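# Sort items into containers matching their sticker colors

## Task

Put every item into the container whose color is the same as the color of the sticker on that item.

## Robot and tools

ROBOTS. Four identical i2rt Big YAM arms: arm1, arm2, arm3, arm4. Each has six revolute joints, a two-finger gripper and a wrist camera. The hand reaches roughly 1.0 m from the joint1 axis. Room cameras: cam_room_a1, cam_room_a2, cam_room_b1, cam_room_b2. Wrist cameras: arm1_cam_wrist, arm2_cam_wrist, arm3_cam_wrist, arm4_cam_wrist.

FRAME. A single scene frame is shared by all arms: metres, origin on the floor, +z up. Quaternions are written w, x, y, z. Base (foot) poses, each foot facing its own +x: arm1 (-0.644, +1.377, +0.914) q(+0.682, +0.007, +0.004, +0.731); arm2 (-0.655, -0.555, +0.928) q(+0.747, +0.002, +0.000, -0.665); arm3 (+0.651, -1.332, +0.868) q(+0.663, -0.004, -0.006, -0.748); arm4 (+0.648, +0.477, +0.879) q(+0.687, +0.001, +0.003, +0.727). The hand point lies between the finger pads, about 1 cm short of the tips. The fingers point along the hand's +z, and they open and close along its y axis. The printed hand position grows less accurate at long reach.

JOINTS (absolute, radians; tolerance for done in brackets). joint1_rad -2.879..2.879 (0.045): yaw about the foot, positive counter-clockwise seen from above, 0 = along the foot's +x. joint2_rad 0..3.141 (0.14): shoulder, 0 = upper arm pointing back, increasing lifts it up and forward. joint3_rad 0..3.019 (0.09): elbow, 0 = folded, increasing opens it. joint4_rad -1.692..1.57 (0.055): hand pitch, positive tilts the fingers up. joint5_rad -1.57..1.57 (0.03): sideways swing, positive toward the arm's right. joint6_rad -2.094..2.094 (0.035): roll, positive clockwise seen from behind. gripper_m 0..0.093 (0.003): fingertip gap in metres, roughly 50-64 N per pad.

move. Keys are arm1..arm4 plus cameras. Each arm key takes its own object; an arm that is left out receives nothing new. Inside an arm's object: "joints" is a dict of absolute targets keyed by joint name. "target" is a list of 7 numbers [x, y, z, qw, qx, qy, qz], an absolute hand pose in the scene frame in metres, in the same form as the printed hand line. "speed" is the top speed along the path in m/s, 0.002-0.5, default 0.25, and rotation is capped at twice that value in rad/s. speed with no target is refused. Alongside a target, joints may contain only gripper_m. The hand travels in a straight line from its current hand_target toward the target. Every hand path in one call finishes at the same moment, paced by the slowest. A path lasts 0.5-10 s and stops short if it would take longer; an action lasts at most 15 s. Each step is clipped to within 100 mm and 20 degrees of the measured hand, and the solver gives position priority, so expect errors of a centimetre or more, drift, and overshoot near full stretch. Paths ignore obstacles and other arms. Joints are each driven at their own rate, so joint moves can sweep wide. Out-of-range values are refused; unknown keys make a call invalid. A refusal, or a stop, cancels the later move, wait and finished_scene calls in the same reply.

cameras (in move and wait): a list of names, or "all"; omitted or null means all, [] means none.

wait: seconds 0-10 plus cameras. Nothing new is commanded. zoom_image: camera and region [x0, y0, x1, y1] in pixels from the top-left, at most 504 by 504, only for a camera present in the latest images. read_manual: section "licences" only. finished_scene: scene = the current scene's number. Call it only once the goal holds without the robots.

RESULTS. Per arm: joint_positions; Joint velocities (rad/s, gripper m/s; "within noise" when still); joint torques in N m, including gravity, with offsets and noise, where entries 3 and 4 flip sign beyond ±28; hand; hand_target (pose at the held joint targets); joint_status and hand_status. "move:" lists each moved arm with done or its worst status. off_target = it settled away from the target and may still push. time_out = it ran out of time, and the joints keep pushing toward nearby targets; on_its_own lists uncommanded activity, and "held at" gives the target, not the reading. not_followed, "joint command not followed" and "pose unreachable" mean the self/arm-clearance check held back the motion. The gripper part still runs, and the arm may retry later. The "pictures" line gives image order. "as last shown" marks arms not in the action; their status reads "not commanded". To relieve a pushing joint, send it its reported position.

GRIPPER. Gripping a rigid part at full force, gripper_m reads up to 0.005 below the part's width, or on some units up to 0.002 above. Closed on nothing it reads 0.000-0.003. In free air the reading can be up to 0.003 wider than the real gap. Contact begins lightly; full force comes about 0.005 below the touch reading, deeper for soft, small or round items, and soft items get crushed harder with smaller targets. Open well above the reading to release.

HEAT. Holding loads, long stretches or pushing against blocks heats motors, even while you think. At 85 °C a MOTOR HOT line appears; at 100 °C an OVER-TEMPERATURE FAULT drops that arm and its grip for 30-60 s or more. Afterward its keys read limit_stop_at_motor_heat: send the targets again.

AVOID. Objects leaving the work area or hitting the floor; drops and releasing items while moving; slams, hard hits and hard pushes (the arms do not stop on contact). Avoid hard contact between robots, including one gripper closing on another's fingers; the clearance check can react too late and lets grippers, housings and wrist cameras touch. Loose objects may be nudged at random. The robots hold their last command while you think.

Each tool is called after ">>>" as name(argument=value, ...), one argument or row to a line, values as JSON.

## Session

>>> move(
)

Scene clock: 0.00 s.
Joint torques (N m): no reading
Motor temperatures (°C): arm1=[22 24 25 23 21 21 21] | arm2=[24 24 24 22 22 20 23] | arm3=[24 24 23 24 24 23 23] | arm4=[23 21 22 22 25 21 24]
Heat: arm1: hottest joint3_rad 25 °C; arm2: hottest joint1_rad 24 °C; arm3: hottest joint1_rad 24 °C; arm4: hottest joint5_rad 25 °C.
Joint velocities: within noise
arm1.joint_positions: joint1_rad=-0.126 joint2_rad=+0.534 joint3_rad=+1.403 joint4_rad=-1.611 joint5_rad=-0.026 joint6_rad=-0.127 gripper_m=+0.09396
arm1.joint_status: not commanded
arm1.hand: x=-0.6307 y=+1.5344 z=+1.4214 quat_wxyz=(-0.298, +0.671, -0.622, -0.272) (m; scene frame)
arm1.hand_target: x=-0.6306 y=+1.5327 z=+1.4326 quat_wxyz=(-0.308, +0.666, -0.618, -0.280) (m; scene frame)
arm1.hand_status: not commanded
arm2.joint_positions: joint1_rad=-0.045 joint2_rad=+0.390 joint3_rad=+1.428 joint4_rad=-1.186 joint5_rad=+0.166 joint6_rad=-0.774 gripper_m=+0.09396
arm2.joint_status: not commanded
arm2.hand: x=-0.6756 y=-0.6916 z=+1.5578 quat_wxyz=(-0.217, -0.319, -0.688, +0.615) (m; scene frame)
arm2.hand_target: x=-0.6760 y=-0.6854 z=+1.5652 quat_wxyz=(-0.221, -0.317, -0.681, +0.622) (m; scene frame)
arm2.hand_status: not commanded
arm3.joint_positions: joint1_rad=+0.075 joint2_rad=+0.276 joint3_rad=+1.523 joint4_rad=-1.599 joint5_rad=-0.185 joint6_rad=-0.597 gripper_m=+0.09396
arm3.joint_status: not commanded
arm3.hand: x=+0.6803 y=-1.3506 z=+1.4452 quat_wxyz=(-0.326, -0.350, -0.735, +0.481) (m; scene frame)
arm3.hand_target: x=+0.6804 y=-1.3484 z=+1.4507 quat_wxyz=(-0.328, -0.347, -0.731, +0.487) (m; scene frame)
arm3.hand_status: not commanded
arm4.joint_positions: joint1_rad=+0.109 joint2_rad=+0.555 joint3_rad=+1.556 joint4_rad=-1.251 joint5_rad=+0.178 joint6_rad=-0.775 gripper_m=+0.09396
arm4.joint_status: not commanded
arm4.hand: x=+0.6522 y=+0.6599 z=+1.5276 quat_wxyz=(-0.572, +0.731, -0.297, -0.221) (m; scene frame)
arm4.hand_target: x=+0.6531 y=+0.6547 z=+1.5360 quat_wxyz=(-0.580, +0.725, -0.296, -0.226) (m; scene frame)
arm4.hand_status: not commanded
pictures: arm1_cam_wrist, arm2_cam_wrist, arm3_cam_wrist, arm4_cam_wrist, cam_room_a1, cam_room_a2, cam_room_b1, cam_room_b2
Images, in order (width x height): arm1_cam_wrist 672x504, arm2_cam_wrist 672x504, arm3_cam_wrist 672x504, arm4_cam_wrist 672x504, cam_room_a1 672x504, cam_room_a2 672x504, cam_room_b1 672x504, cam_room_b2 672x504.

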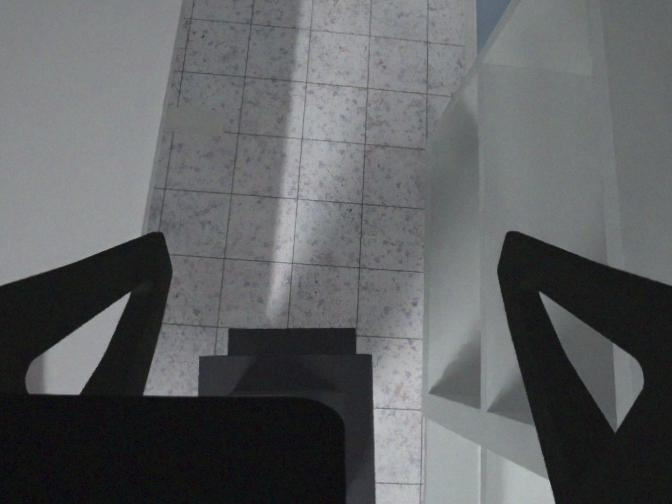

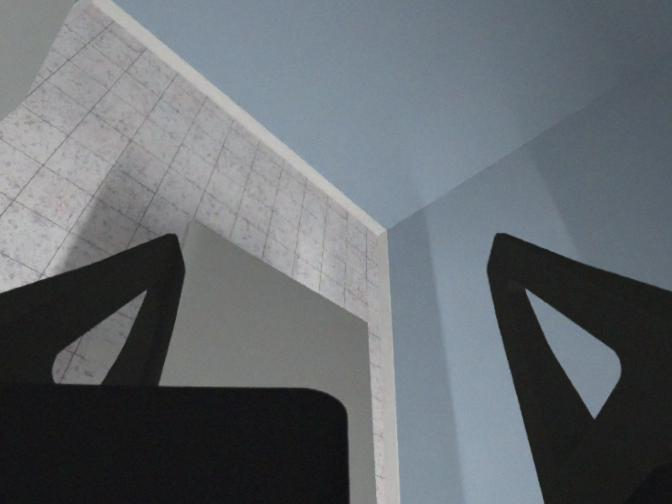

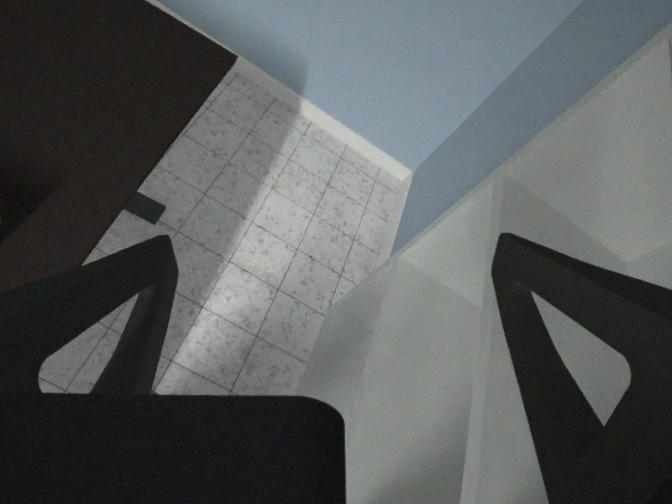

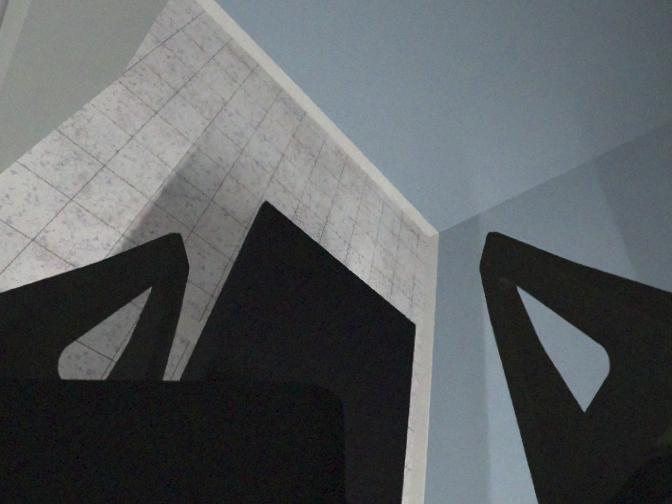

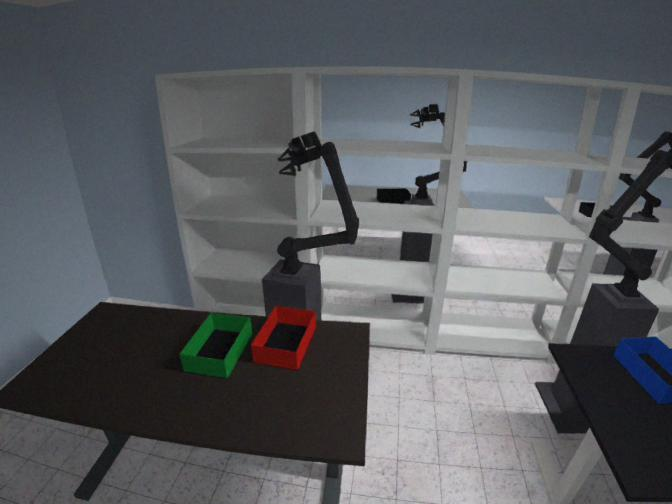

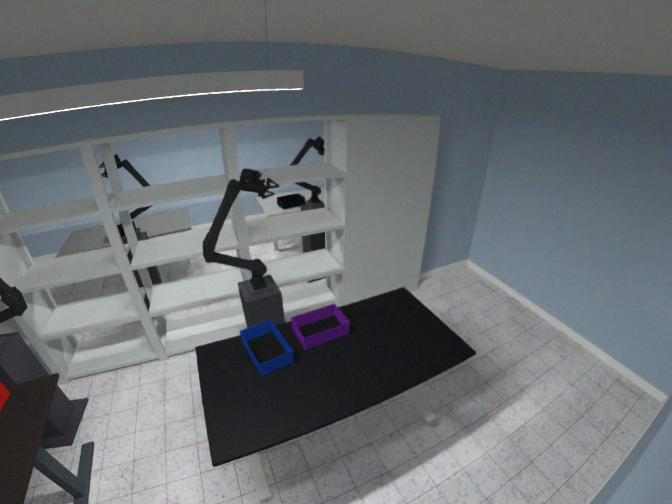

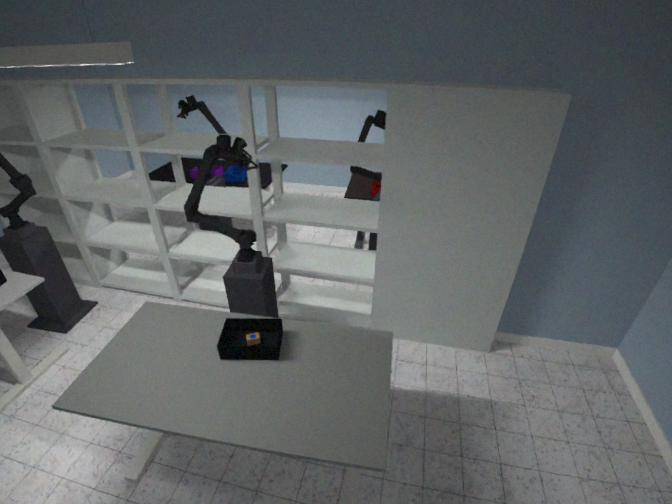

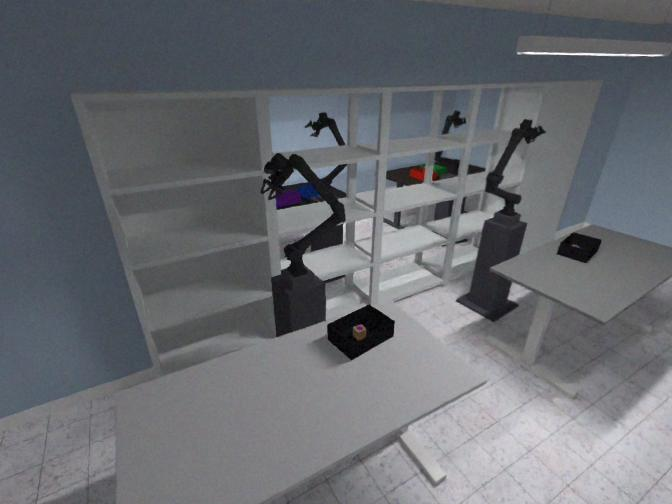

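>>> zoom_image(
  camera="cam_room_b1",
  region=[160, 280, 340, 400],
)

>>> zoom_image(
  camera="cam_room_b2",
  region=[290, 280, 470, 400],
)

>>> zoom_image(
  camera="cam_room_b1",
  region=[0, 60, 504, 438],
)

>>> zoom_image(
  camera="cam_room_b2",
  region=[60, 60, 564, 438],
)

>>> zoom_image(
  camera="cam_room_a1",
  region=[140, 60, 644, 438],
)

>>> zoom_image(
  camera="cam_room_a2",
  region=[0, 60, 504, 438],
)

Scaled by 2.800.

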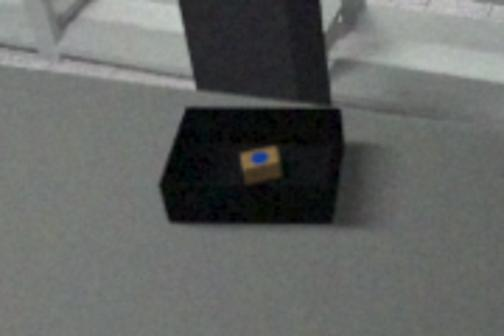

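Scaled by 2.800.

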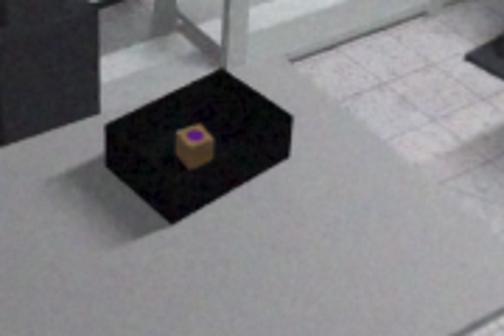

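Scaled by 1.000.

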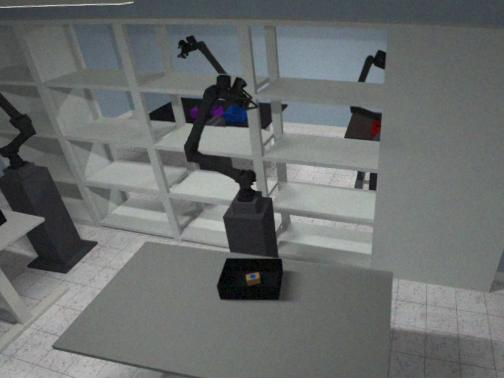

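Scaled by 1.000.

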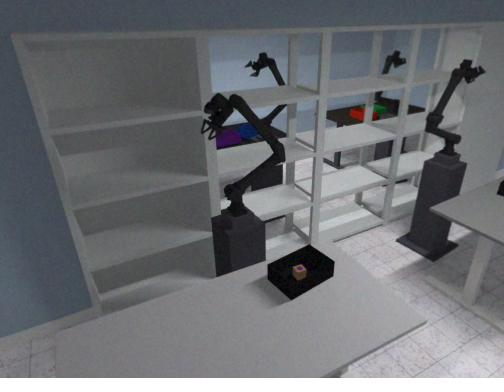

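Scaled by 1.000.

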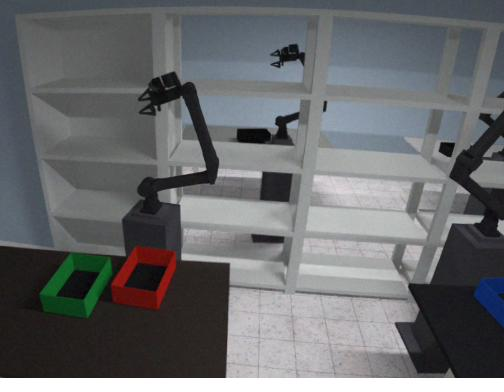

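Scaled by 1.000.

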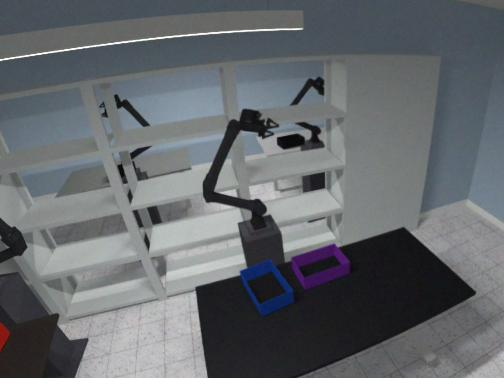

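>>> move(
  arm1={"joints": {"joint1_rad": -1.64, "joint2_rad": 0.1, "joint3_rad": 0.75, "joint4_rad": -0.85, "joint5_rad": 0, "joint6_rad": 0}},
  arm2={"joints": {"joint1_rad": 1.456, "joint2_rad": 0.1, "joint3_rad": 0.75, "joint4_rad": -0.85, "joint5_rad": 0, "joint6_rad": 0}},
  arm3={"joints": {"joint1_rad": -1.45, "joint2_rad": 0.1, "joint3_rad": 0.75, "joint4_rad": -0.85, "joint5_rad": 0, "joint6_rad": 0}},
  arm4={"joints": {"joint1_rad": 1.515, "joint2_rad": 0.1, "joint3_rad": 0.75, "joint4_rad": -0.85, "joint5_rad": 0, "joint6_rad": 0}},
)

Scene clock: 71.30 s.
Joint torques (N m): arm1=[-1.96 6.89 11.04 2.7 0.04 0.09] | arm2=[1.08 3.49 10.59 3.37 -0.11 0.21] | arm3=[0.67 3.96 8.54 2.52 0.06 0.01] | arm4=[0.91 4.54 8.95 2.03 0 0.2]
Motor temperatures (°C): arm1=[22 24 29 24 21 21 21] | arm2=[24 25 27 23 22 20 23] | arm3=[24 25 24 24 24 23 23] | arm4=[23 22 27 22 24 21 24]
Heat: arm1: hottest joint3_rad 29 °C; arm2: hottest joint3_rad 27 °C; arm3: hottest joint2_rad 25 °C; arm4: hottest joint3_rad 27 °C.
move: arm1 done; arm2 done; arm3 done; arm4 done
Joint velocities: within noise
arm1.joint_positions: joint1_rad=-1.634 joint2_rad=+0.093 joint3_rad=+0.738 joint4_rad=-0.873 joint5_rad=-0.001 joint6_rad=-0.007 gripper_m=+0.09398
arm1.joint_status: all done
arm1.hand: x=-0.4413 y=+1.3771 z=+1.3179 quat_wxyz=(-0.616, +0.005, -0.788, -0.001) (m; scene frame)
arm1.hand_target: x=-0.4402 y=+1.3757 z=+1.3291 quat_wxyz=(-0.627, -0.001, -0.779, -0.001) (m; scene frame)
arm1.hand_status: not commanded
arm2.joint_positions: joint1_rad=+1.452 joint2_rad=+0.105 joint3_rad=+0.751 joint4_rad=-0.868 joint5_rad=+0.002 joint6_rad=-0.014 gripper_m=+0.09399
arm2.joint_status: all done
arm2.hand: x=-0.4585 y=-0.5579 z=+1.3419 quat_wxyz=(-0.625, +0.003, -0.781, +0.005) (m; scene frame)
arm2.hand_target: x=-0.4590 y=-0.5567 z=+1.3468 quat_wxyz=(-0.634, +0.000, -0.773, -0.002) (m; scene frame)
arm2.hand_status: not commanded
arm3.joint_positions: joint1_rad=-1.440 joint2_rad=+0.109 joint3_rad=+0.748 joint4_rad=-0.868 joint5_rad=-0.002 joint6_rad=-0.008 gripper_m=+0.09398
arm3.joint_status: all done
arm3.hand: x=+0.4516 y=-1.3278 z=+1.2784 quat_wxyz=(-0.007, -0.784, -0.003, +0.621) (m; scene frame)
arm3.hand_target: x=+0.4535 y=-1.3255 z=+1.2853 quat_wxyz=(-0.005, -0.775, +0.004, +0.632) (m; scene frame)
arm3.hand_status: not commanded
arm4.joint_positions: joint1_rad=+1.512 joint2_rad=+0.104 joint3_rad=+0.741 joint4_rad=-0.868 joint5_rad=+0.002 joint6_rad=-0.014 gripper_m=+0.09399
arm4.joint_status: all done
arm4.hand: x=+0.4511 y=+0.4801 z=+1.2883 quat_wxyz=(-0.005, +0.782, +0.003, -0.623) (m; scene frame)
arm4.hand_target: x=+0.4530 y=+0.4790 z=+1.2983 quat_wxyz=(+0.002, +0.773, -0.001, -0.635) (m; scene frame)
arm4.hand_status: not commanded
pictures: arm1_cam_wrist, arm2_cam_wrist, arm3_cam_wrist, arm4_cam_wrist, cam_room_a1, cam_room_a2, cam_room_b1, cam_room_b2
Images, in order (width x height): arm1_cam_wrist 672x504, arm2_cam_wrist 672x504, arm3_cam_wrist 672x504, arm4_cam_wrist 672x504, cam_room_a1 672x504, cam_room_a2 672x504, cam_room_b1 672x504, cam_room_b2 672x504.

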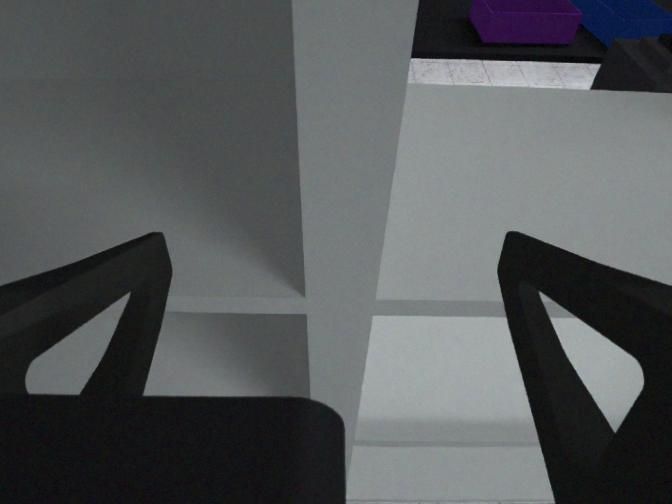

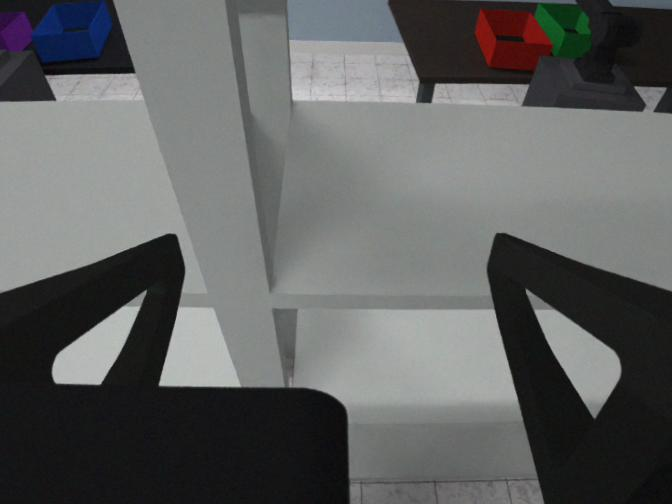

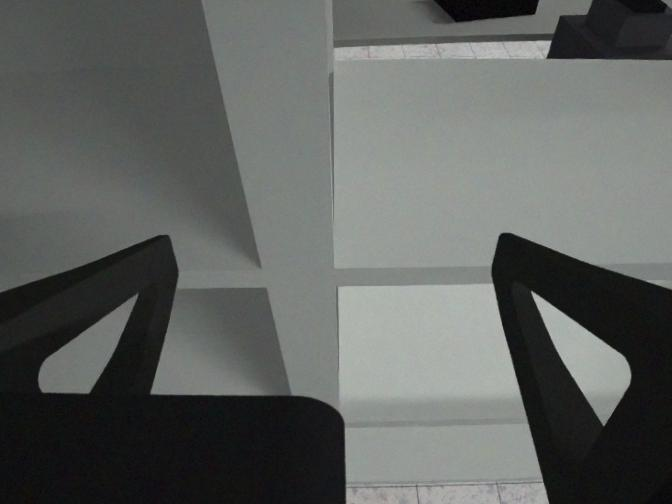

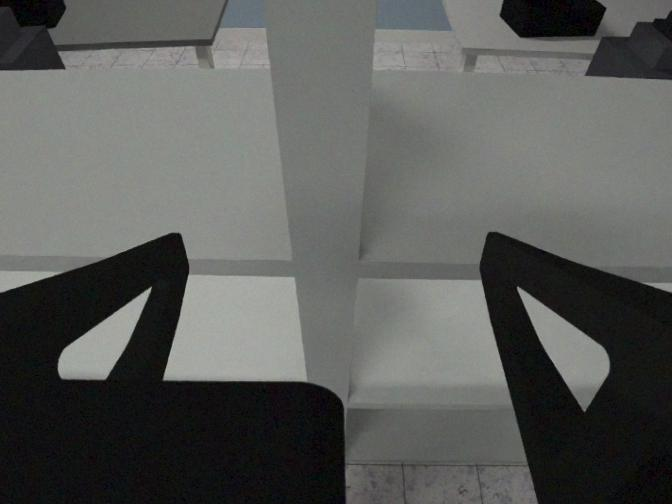

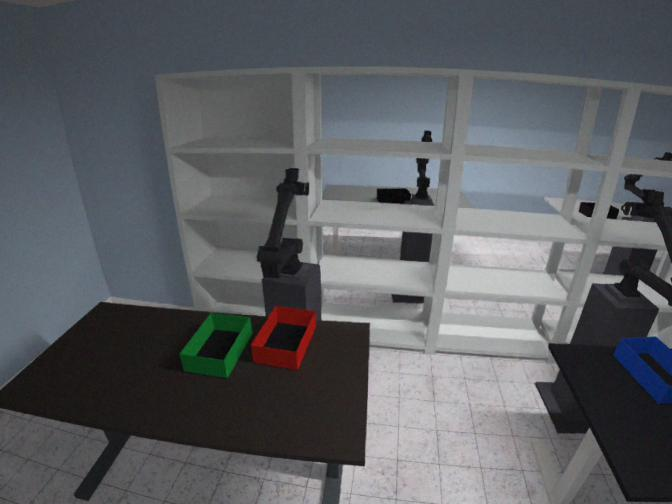

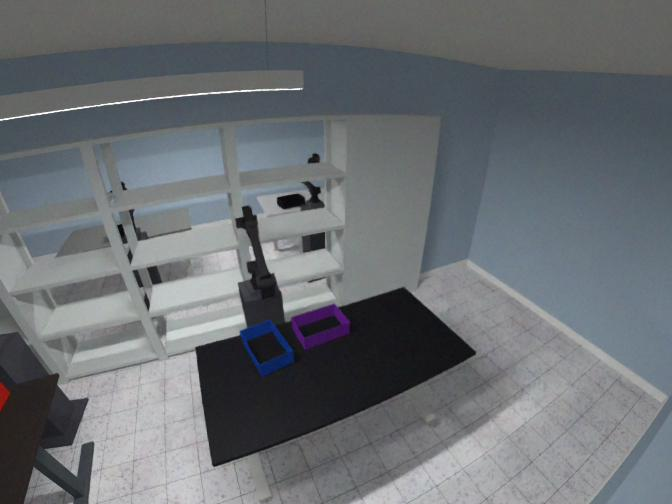

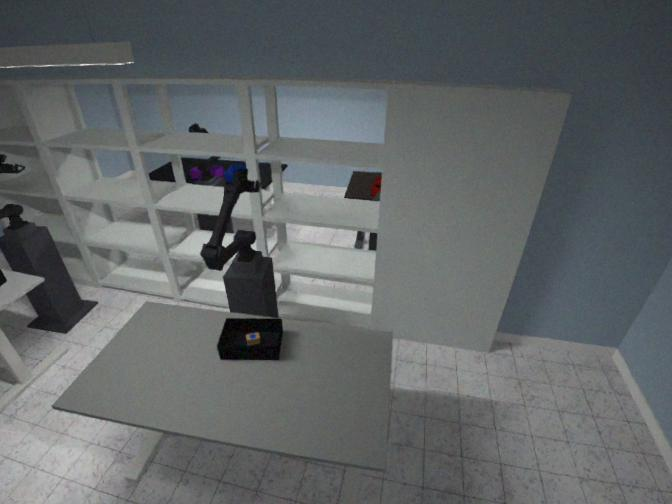

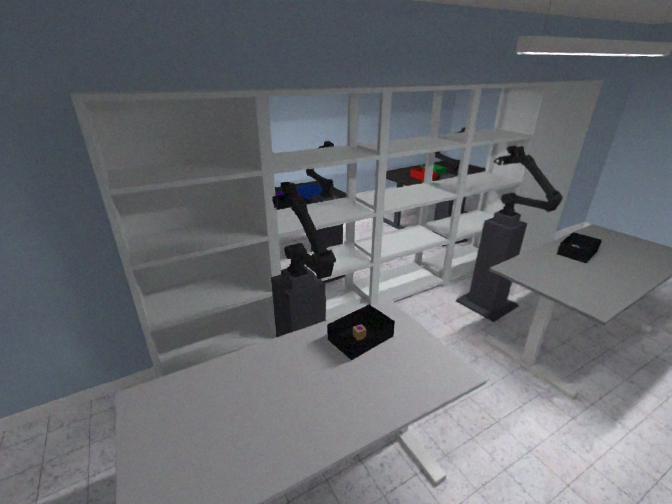

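>>> move(
  arm4={"joints": {"joint4_rad": -0.65}},
  arm1={"joints": {"joint5_rad": 0.2}},
  cameras=["arm1_cam_wrist", "arm4_cam_wrist"],
)

Scene clock: 90.87 s.
Joint torques (N m): arm1=[-1.79 7.59 11.18 2.66 0.06 0.11] | arm2=[1.08 3.43 10.56 3.37 -0.1 0.21] | arm3=[0.67 3.9 8.55 2.51 0.06 0.02] | arm4=[0.91 4.6 8.84 2.1 0.02 0.18]
Motor temperatures (°C): arm1=[22 24 30 24 21 21 21] | arm2=[24 25 28 23 22 20 23] | arm3=[24 25 25 24 24 23 23] | arm4=[23 22 29 22 24 21 24]
Heat: arm1: hottest joint3_rad 30 °C; arm2: hottest joint3_rad 28 °C; arm3: hottest joint2_rad 25 °C; arm4: hottest joint3_rad 29 °C.
move: arm1 done; arm4 done
Joint velocities: arm1=[within noise] | arm2=[-0.005 -0.044 0.002 0.002 0.007 -0.007 0] | arm3=[within noise] | arm4=[within noise]
arm1.joint_positions: joint1_rad=-1.634 joint2_rad=+0.093 joint3_rad=+0.738 joint4_rad=-0.873 joint5_rad=+0.198 joint6_rad=-0.007 gripper_m=+0.09398
arm1.joint_status: all done
arm1.hand: x=-0.4444 y=+1.3430 z=+1.3186 quat_wxyz=(-0.612, -0.057, -0.785, +0.077) (m; scene frame)
arm1.hand_target: x=-0.4436 y=+1.3415 z=+1.3298 quat_wxyz=(-0.624, -0.064, -0.775, +0.077) (m; scene frame)
arm1.hand_status: not commanded
arm2, arm3: as last shown
arm3.hand: x=+0.4515 y=-1.3278 z=+1.2785 quat_wxyz=(-0.007, -0.784, -0.003, +0.621) (m; scene frame)
arm4.joint_positions: joint1_rad=+1.512 joint2_rad=+0.104 joint3_rad=+0.741 joint4_rad=-0.669 joint5_rad=+0.002 joint6_rad=-0.014 gripper_m=+0.09399
arm4.joint_status: all done
arm4.hand: x=+0.4449 y=+0.4803 z=+1.3367 quat_wxyz=(-0.005, +0.717, +0.002, -0.697) (m; scene frame)
arm4.hand_target: x=+0.4483 y=+0.4792 z=+1.3472 quat_wxyz=(+0.002, +0.705, -0.001, -0.709) (m; scene frame)
arm4.hand_status: not commanded
pictures: arm1_cam_wrist, arm4_cam_wrist
Images, in order (width x height): arm1_cam_wrist 672x504, arm4_cam_wrist 672x504.

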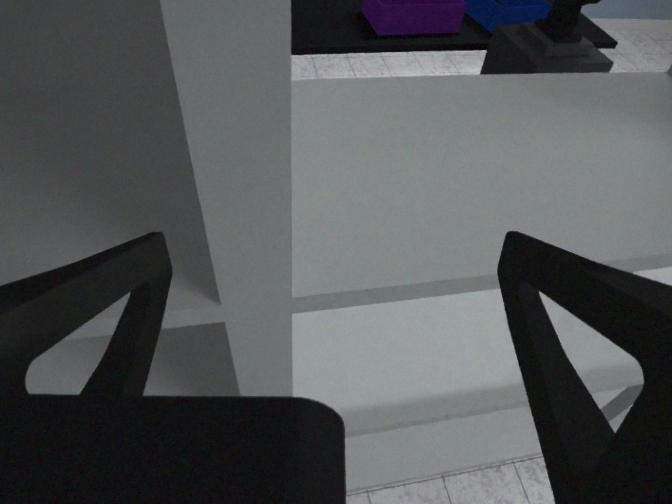

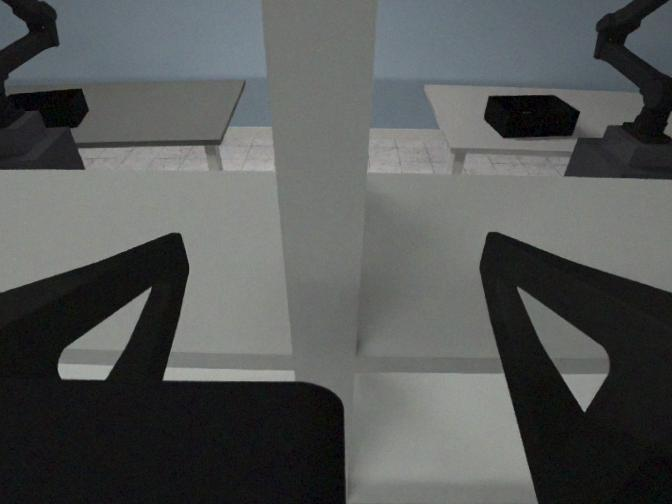

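>>> move(
  arm1={"joints": {"joint1_rad": 0.5, "joint5_rad": 0, "joint2_rad": 0.6, "joint3_rad": 0.9}},
  arm2={"joints": {"joint1_rad": -0.5, "joint2_rad": 0.6, "joint3_rad": 0.9}},
  arm4={"joints": {"joint4_rad": -0.85}},
  cameras=[],
)

>>> move(
  arm1={"joints": {"joint1_rad": 2.06, "joint2_rad": 1.316, "joint3_rad": 0.958, "joint4_rad": -1.213}},
  arm2={"joints": {"joint1_rad": -1.686, "joint2_rad": 1.316, "joint3_rad": 0.958, "joint4_rad": -1.213}},
)

Scene clock: 118.07 s.
Joint torques (N m): arm1=[-1.55 0.73 14.24 2.36 0.07 0.12] | arm2=[0.56 -3.19 14.5 2.78 -0.11 0.19] | arm3=[0.44 3.9 8.58 2.48 0.06 0.02] | arm4=[1.03 5.01 8.96 1.14 0.02 0.18]
Motor temperatures (°C): arm1=[22 24 31 24 21 21 21] | arm2=[24 25 29 23 22 20 23] | arm3=[24 25 26 24 24 23 23] | arm4=[23 22 30 22 24 21 24]
Heat: arm1: hottest joint3_rad 31 °C; arm2: hottest joint3_rad 29 °C; arm3: hottest joint3_rad 26 °C; arm4: hottest joint3_rad 30 °C.
move: arm1 done; arm2 done; arm4 done
Joint velocities: within noise
arm1.joint_positions: joint1_rad=+0.494 joint2_rad=+0.610 joint3_rad=+0.871 joint4_rad=-0.862 joint5_rad=-0.002 joint6_rad=-0.005 gripper_m=+0.09400
arm1.joint_status: all done
arm1.hand: x=-0.8099 y=+1.6489 z=+1.2800 quat_wxyz=(-0.223, +0.773, -0.426, -0.415) (m; scene frame)
arm1.hand_target: x=-0.8107 y=+1.6480 z=+1.3022 quat_wxyz=(-0.232, +0.761, -0.420, -0.435) (m; scene frame)
arm1.hand_status: not commanded
arm2.joint_positions: joint1_rad=-0.496 joint2_rad=+0.611 joint3_rad=+0.873 joint4_rad=-0.859 joint5_rad=+0.002 joint6_rad=-0.012 gripper_m=+0.09401
arm2.joint_status: all done
arm2.hand: x=-0.7761 y=-0.8562 z=+1.2909 quat_wxyz=(-0.259, -0.730, -0.500, +0.388) (m; scene frame)
arm2.hand_target: x=-0.7767 y=-0.8552 z=+1.3115 quat_wxyz=(-0.273, -0.724, -0.489, +0.403) (m; scene frame)
arm2.hand_status: not commanded
arm3: as last shown
arm4.joint_positions: joint1_rad=+1.512 joint2_rad=+0.104 joint3_rad=+0.741 joint4_rad=-0.838 joint5_rad=+0.002 joint6_rad=-0.014 gripper_m=+0.09399
arm4.joint_status: all done
arm4.hand: x=+0.4496 y=+0.4801 z=+1.2954 quat_wxyz=(-0.005, +0.773, +0.002, -0.634) (m; scene frame)
arm4.hand_target: x=+0.4530 y=+0.4790 z=+1.2983 quat_wxyz=(+0.002, +0.773, -0.001, -0.635) (m; scene frame)
arm4.hand_status: not commanded
pictures: none
No camera images: "cameras" was empty.

Scene clock: 119.87 s.
Joint torques (N m): arm1=[-2.02 -6.83 13.07 -0.08 0.11 0.1] | arm2=[0.79 -9.82 13.12 0.21 -0.01 0.19] | arm3=[0.73 3.9 8.54 2.5 0.07 0.02] | arm4=[0.73 4.42 8.95 1.13 -0.02 0.15]
Motor temperatures (°C): arm1=[22 24 31 24 21 21 21] | arm2=[24 25 29 23 22 20 23] | arm3=[24 25 26 24 24 23 23] | arm4=[23 22 31 22 24 21 24]
Heat: arm1: hottest joint3_rad 31 °C; arm2: hottest joint3_rad 29 °C; arm3: hottest joint3_rad 26 °C; arm4: hottest joint3_rad 31 °C.
move: arm1 done; arm2 done
Joint velocities: within noise
arm1.joint_positions: joint1_rad=+2.060 joint2_rad=+1.322 joint3_rad=+0.919 joint4_rad=-1.201 joint5_rad=-0.002 joint6_rad=-0.005 gripper_m=+0.09401
arm1.joint_status: all done
arm1.hand: x=-0.9282 y=+1.1985 z=+1.0367 quat_wxyz=(-0.007, +0.961, +0.277, +0.009) (m; scene frame)
arm1.hand_target: x=-0.9385 y=+1.1922 z=+1.0524 quat_wxyz=(-0.003, +0.961, +0.275, -0.007) (m; scene frame)
arm1.hand_status: not commanded
arm2.joint_positions: joint1_rad=-1.686 joint2_rad=+1.307 joint3_rad=+0.923 joint4_rad=-1.201 joint5_rad=+0.000 joint6_rad=-0.012 gripper_m=+0.09401
arm2.joint_status: all done
arm2.hand: x=-0.9945 y=-0.5557 z=+1.0526 quat_wxyz=(+0.001, -1.000, -0.007, -0.008) (m; scene frame)
arm2.hand_target: x=-1.0052 y=-0.5558 z=+1.0619 quat_wxyz=(+0.002, -1.000, -0.001, -0.001) (m; scene frame)
arm2.hand_status: not commanded
arm3, arm4: as last shown
pictures: arm1_cam_wrist, arm2_cam_wrist, arm3_cam_wrist, arm4_cam_wrist, cam_room_a1, cam_room_a2, cam_room_b1, cam_room_b2
Images, in order (width x height): arm1_cam_wrist 672x504, arm2_cam_wrist 672x504, arm3_cam_wrist 672x504, arm4_cam_wrist 672x504, cam_room_a1 672x504, cam_room_a2 672x504, cam_room_b1 672x504, cam_room_b2 672x504.

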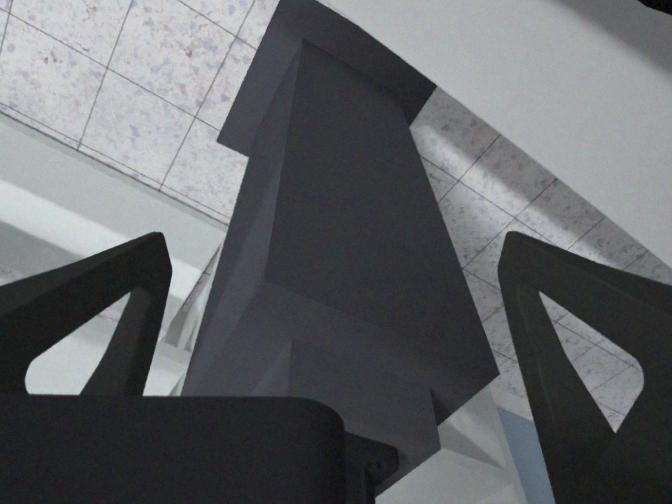

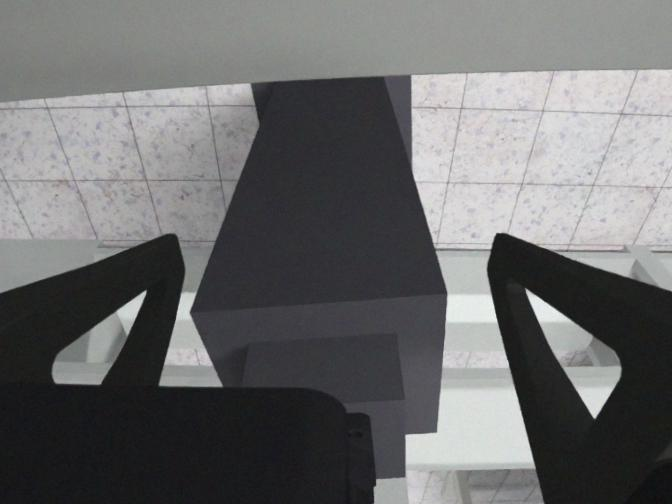

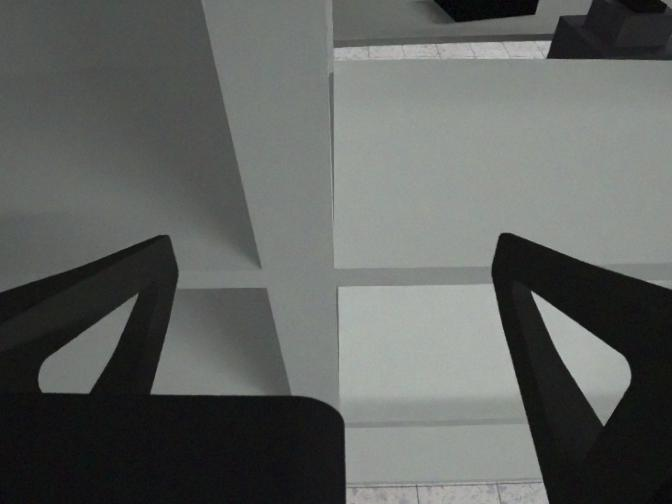

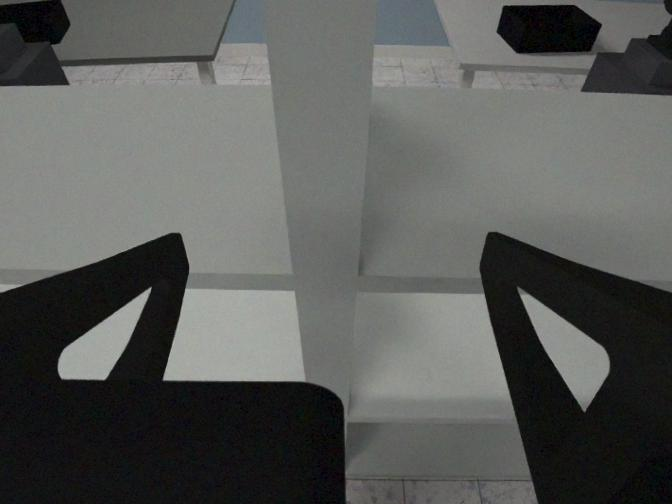

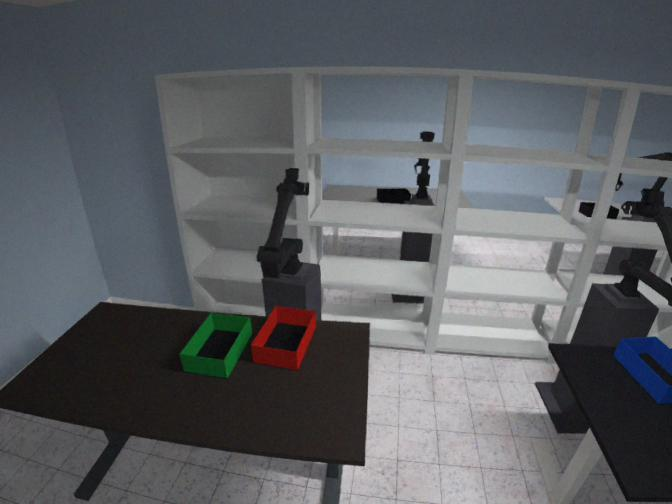

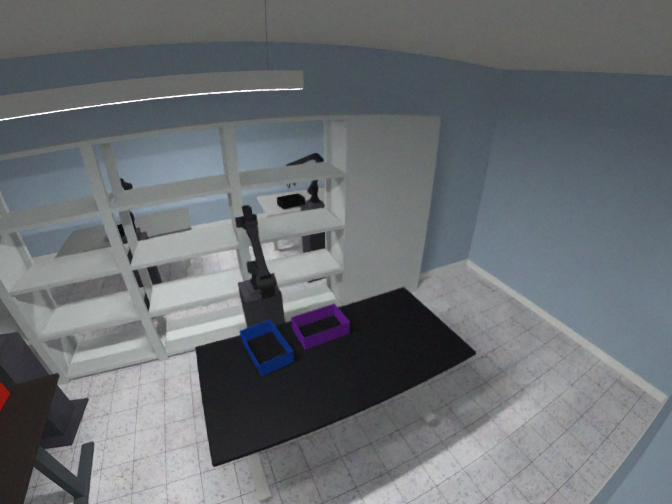

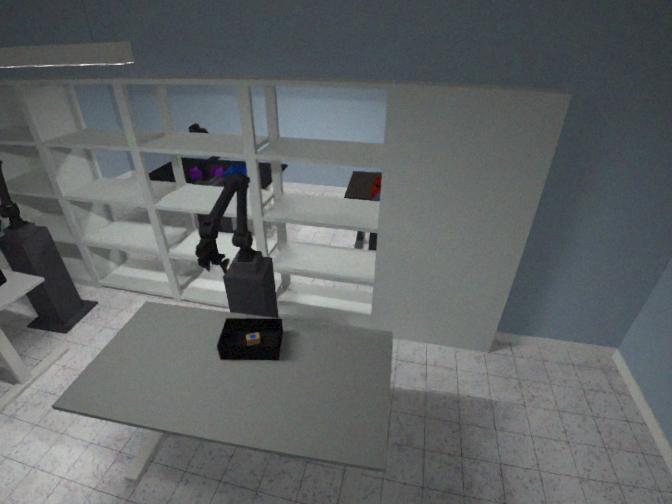

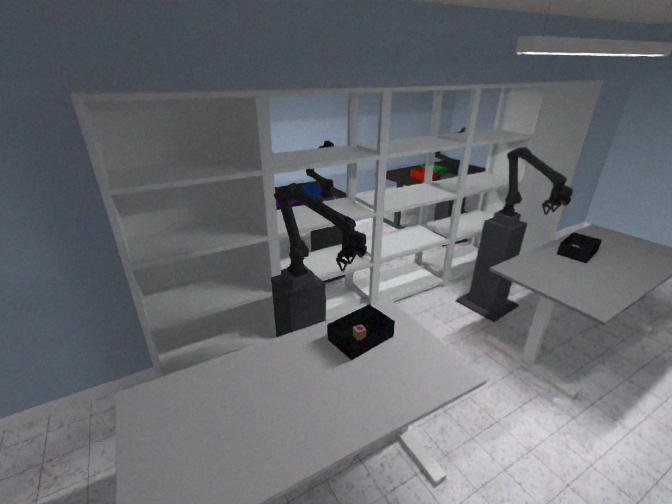

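>>> move(
  arm1={"joints": {"joint1_rad": 2.06, "joint2_rad": 0.622, "joint3_rad": 0.79, "joint4_rad": -0.962}},
  arm2={"joints": {"joint1_rad": -1.5, "joint2_rad": 0.622, "joint3_rad": 0.79, "joint4_rad": -0.962}},
  cameras=["arm1_cam_wrist", "arm2_cam_wrist"],
)

Scene clock: 139.20 s.
Joint torques (N m): arm1=[-2.08 1.44 12.75 2.13 0.1 0.08] | arm2=[0.15 -2.14 11.81 2.74 0.03 0.18] | arm3=[0.56 3.96 8.58 2.48 0.07 0.02] | arm4=[1.08 4.6 8.96 1.07 -0.01 0.18]
Motor temperatures (°C): arm1=[22 24 33 23 21 21 21] | arm2=[24 25 30 22 22 20 23] | arm3=[24 25 27 24 24 23 23] | arm4=[23 22 31 22 24 21 24]
Heat: arm1: hottest joint3_rad 33 °C; arm2: hottest joint3_rad 30 °C; arm3: hottest joint3_rad 27 °C; arm4: hottest joint3_rad 31 °C.
move: arm1 done; arm2 done
Joint velocities: within noise
arm1.joint_positions: joint1_rad=+2.060 joint2_rad=+0.619 joint3_rad=+0.777 joint4_rad=-0.978 joint5_rad=-0.002 joint6_rad=-0.005 gripper_m=+0.09401
arm1.joint_status: all done
arm1.hand: x=-0.8920 y=+1.2191 z=+1.2030 quat_wxyz=(+0.097, +0.891, +0.260, -0.359) (m; scene frame)
arm1.hand_target: x=-0.8961 y=+1.2167 z=+1.2126 quat_wxyz=(+0.101, +0.887, +0.256, -0.371) (m; scene frame)
arm1.hand_status: not commanded
arm2.joint_positions: joint1_rad=-1.492 joint2_rad=+0.620 joint3_rad=+0.795 joint4_rad=-0.976 joint5_rad=-0.001 joint6_rad=-0.012 gripper_m=+0.09401
arm2.joint_status: all done
arm2.hand: x=-0.9502 y=-0.6143 z=+1.2230 quat_wxyz=(-0.033, -0.922, -0.097, +0.373) (m; scene frame)
arm2.hand_target: x=-0.9530 y=-0.6123 z=+1.2222 quat_wxyz=(-0.034, -0.922, -0.087, +0.376) (m; scene frame)
arm2.hand_status: not commanded
arm3, arm4: as last shown
pictures: arm1_cam_wrist, arm2_cam_wrist
Images, in order (width x height): arm1_cam_wrist 672x504, arm2_cam_wrist 672x504.

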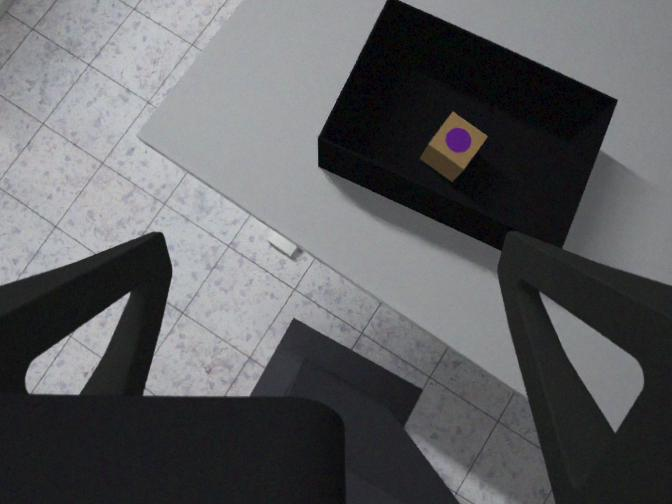

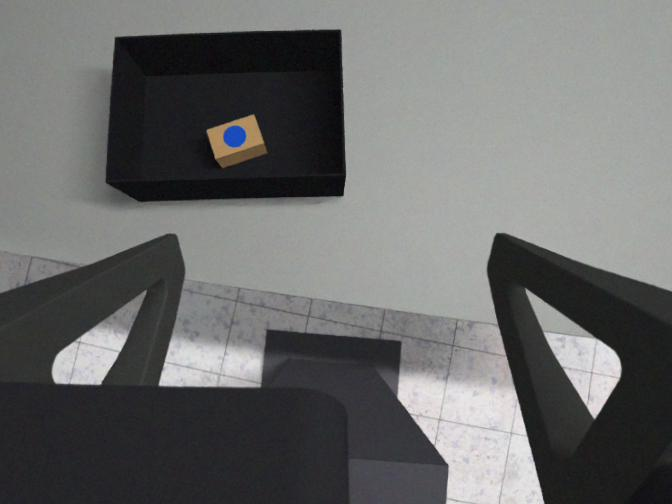

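>>> zoom_image(
  camera="arm1_cam_wrist",
  region=[310, 0, 630, 240],
)

>>> zoom_image(
  camera="arm2_cam_wrist",
  region=[90, 10, 370, 220],
)

Scaled by 1.575.

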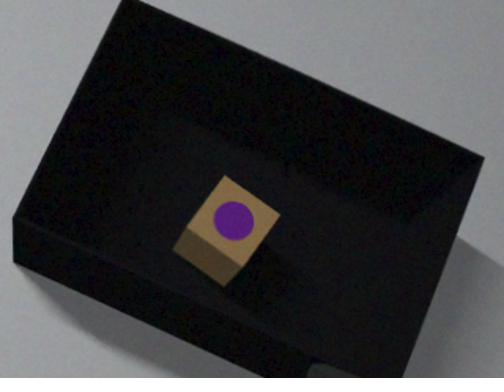

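Scaled by 1.800.

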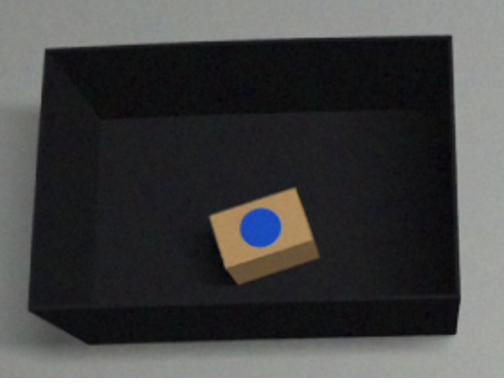

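>>> move(
  arm1={"target": [-0.8961, 1.2167, 1.1126, 0.101, 0.887, 0.256, -0.371], "speed": 0.15},
  arm2={"target": [-0.9530, -0.6123, 1.1222, -0.034, -0.922, -0.087, 0.376], "speed": 0.15},
  cameras=["arm1_cam_wrist", "arm2_cam_wrist"],
)

Scene clock: 151.40 s.
Joint torques (N m): arm1=[-1.73 -0.15 12.46 2.33 0.09 0.11] | arm2=[0.26 -2.9 11.47 2.92 0.11 0.2] | arm3=[0.67 4.07 8.57 2.48 0.06 0.02] | arm4=[0.67 4.54 8.88 1.03 0.02 0.18]
Motor temperatures (°C): arm1=[22 24 33 24 21 21 21] | arm2=[24 25 30 23 22 20 23] | arm3=[24 24 27 24 24 23 23] | arm4=[23 22 32 22 24 21 24]
Heat: arm1: hottest joint3_rad 33 °C; arm2: hottest joint3_rad 30 °C; arm3: hottest joint3_rad 27 °C; arm4: hottest joint3_rad 32 °C.
move: arm1 off_target; arm2 done
Joint velocities: within noise
arm1.joint_positions: joint1_rad=+2.060 joint2_rad=+0.610 joint3_rad=+0.513 joint4_rad=-0.736 joint5_rad=+0.002 joint6_rad=-0.004 gripper_m=+0.09401
arm1.joint_status: not commanded
arm1.hand: x=-0.8924 y=+1.2208 z=+1.1017 quat_wxyz=(+0.094, +0.894, +0.259, -0.354) (m; scene frame)
arm1.hand_target: x=-0.8958 y=+1.2169 z=+1.1127 quat_wxyz=(+0.101, +0.887, +0.256, -0.371) (m; scene frame)
arm1.hand_status: off_target (0.012 m and 2.3 deg from the pose sent, 0.090 m and 1.6 deg at the start)
arm2.joint_positions: joint1_rad=-1.492 joint2_rad=+0.615 joint3_rad=+0.534 joint4_rad=-0.728 joint5_rad=-0.001 joint6_rad=-0.011 gripper_m=+0.09401
arm2.joint_status: not commanded
arm2.hand: x=-0.9518 y=-0.6144 z=+1.1227 quat_wxyz=(-0.033, -0.924, -0.097, +0.369) (m; scene frame)
arm2.hand_target: x=-0.9529 y=-0.6123 z=+1.1221 quat_wxyz=(-0.034, -0.922, -0.087, +0.376) (m; scene frame)
arm2.hand_status: done (0.002 m and 1.4 deg from the pose sent, 0.101 m and 1.2 deg at the start)
arm3, arm4: as last shown
pictures: arm1_cam_wrist, arm2_cam_wrist
Images, in order (width x height): arm1_cam_wrist 672x504, arm2_cam_wrist 672x504.

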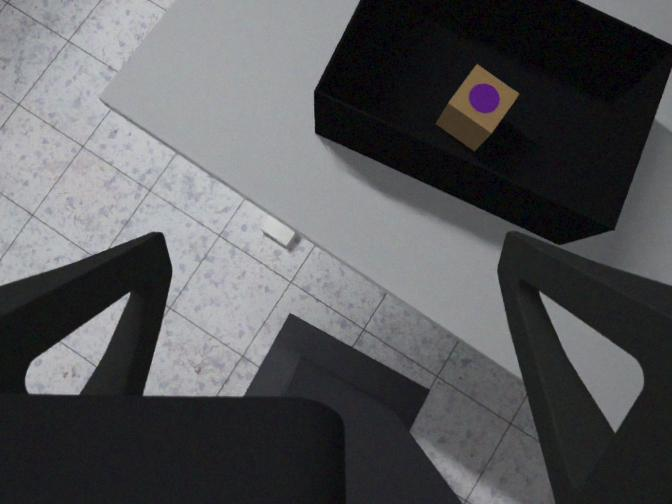

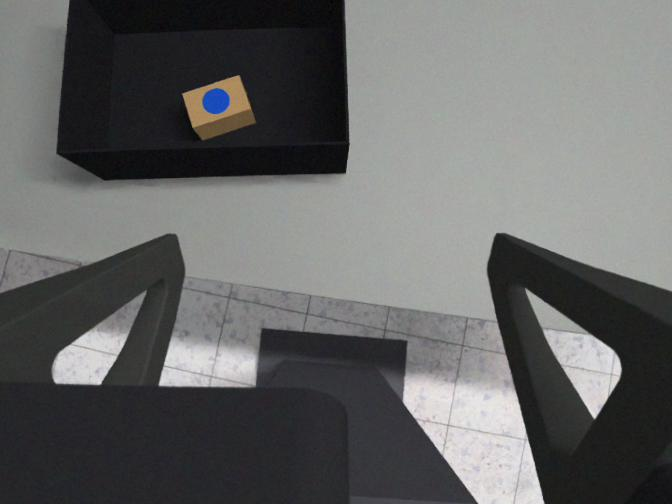

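>>> move(
  arm1={"target": [-1.0061, 1.2421, 1.1126, 0.101, 0.887, 0.256, -0.371], "speed": 0.15},
  arm2={"target": [-1.0230, -0.6823, 1.1222, -0.034, -0.922, -0.087, 0.376], "speed": 0.15},
  cameras=["arm1_cam_wrist", "arm2_cam_wrist"],
)

Scene clock: 165.63 s.
Joint torques (N m): arm1=[-2.49 -1.96 16.43 2.21 -0.14 -0.07] | arm2=[1.14 -4.48 16.5 2.78 0.24 0.21] | arm3=[0.56 3.96 8.54 2.5 0.06 0.02] | arm4=[1.2 4.31 8.96 1.03 0 0.18]
Motor temperatures (°C): arm1=[22 24 33 24 21 21 21] | arm2=[24 25 32 23 22 20 23] | arm3=[24 24 27 24 24 23 23] | arm4=[23 22 32 22 24 21 24]
Heat: arm1: hottest joint3_rad 33 °C; arm2: hottest joint3_rad 32 °C; arm3: hottest joint3_rad 27 °C; arm4: hottest joint3_rad 32 °C.
move: arm1 off_target; arm2 off_target
Joint velocities: within noise
arm1.joint_positions: joint1_rad=+1.773 joint2_rad=+0.930 joint3_rad=+0.598 joint4_rad=-0.555 joint5_rad=-0.201 joint6_rad=-0.204 gripper_m=+0.09401
arm1.joint_status: not commanded
arm1.hand: x=-0.9829 y=+1.2469 z=+1.0811 quat_wxyz=(+0.103, +0.901, +0.254, -0.337) (m; scene frame)
arm1.hand_target: x=-1.0037 y=+1.2429 z=+1.1131 quat_wxyz=(+0.101, +0.887, +0.256, -0.371) (m; scene frame)
arm1.hand_status: off_target (0.039 m and 4.2 deg from the pose sent, 0.116 m and 2.3 deg at the start)
arm2.joint_positions: joint1_rad=-1.297 joint2_rad=+0.912 joint3_rad=+0.597 joint4_rad=-0.551 joint5_rad=+0.143 joint6_rad=+0.137 gripper_m=+0.09401
arm2.joint_status: not commanded
arm2.hand: x=-1.0024 y=-0.6720 z=+1.0945 quat_wxyz=(-0.024, -0.932, -0.095, +0.349) (m; scene frame)
arm2.hand_target: x=-1.0208 y=-0.6816 z=+1.1225 quat_wxyz=(-0.034, -0.922, -0.087, +0.376) (m; scene frame)
arm2.hand_status: off_target (0.036 m and 3.6 deg from the pose sent, 0.098 m and 1.4 deg at the start)
arm3, arm4: as last shown
pictures: arm1_cam_wrist, arm2_cam_wrist
Images, in order (width x height): arm1_cam_wrist 672x504, arm2_cam_wrist 672x504.

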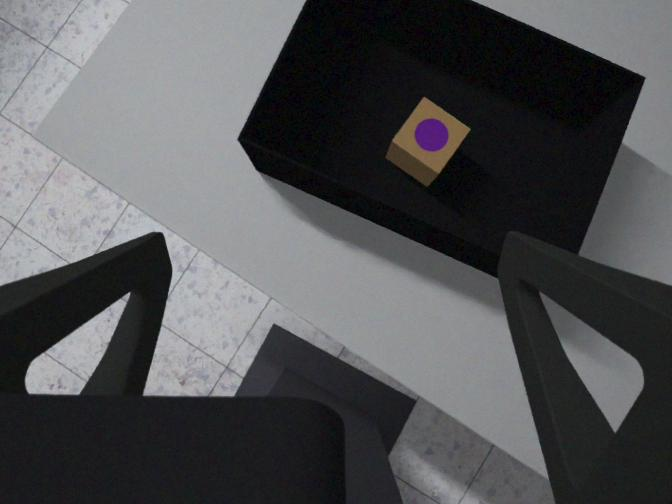

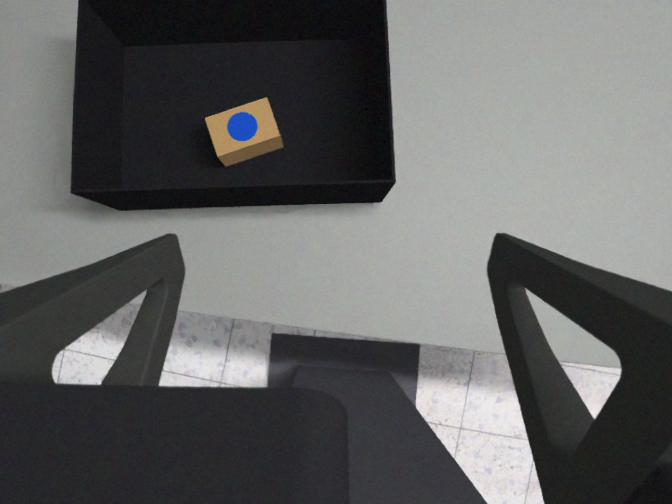

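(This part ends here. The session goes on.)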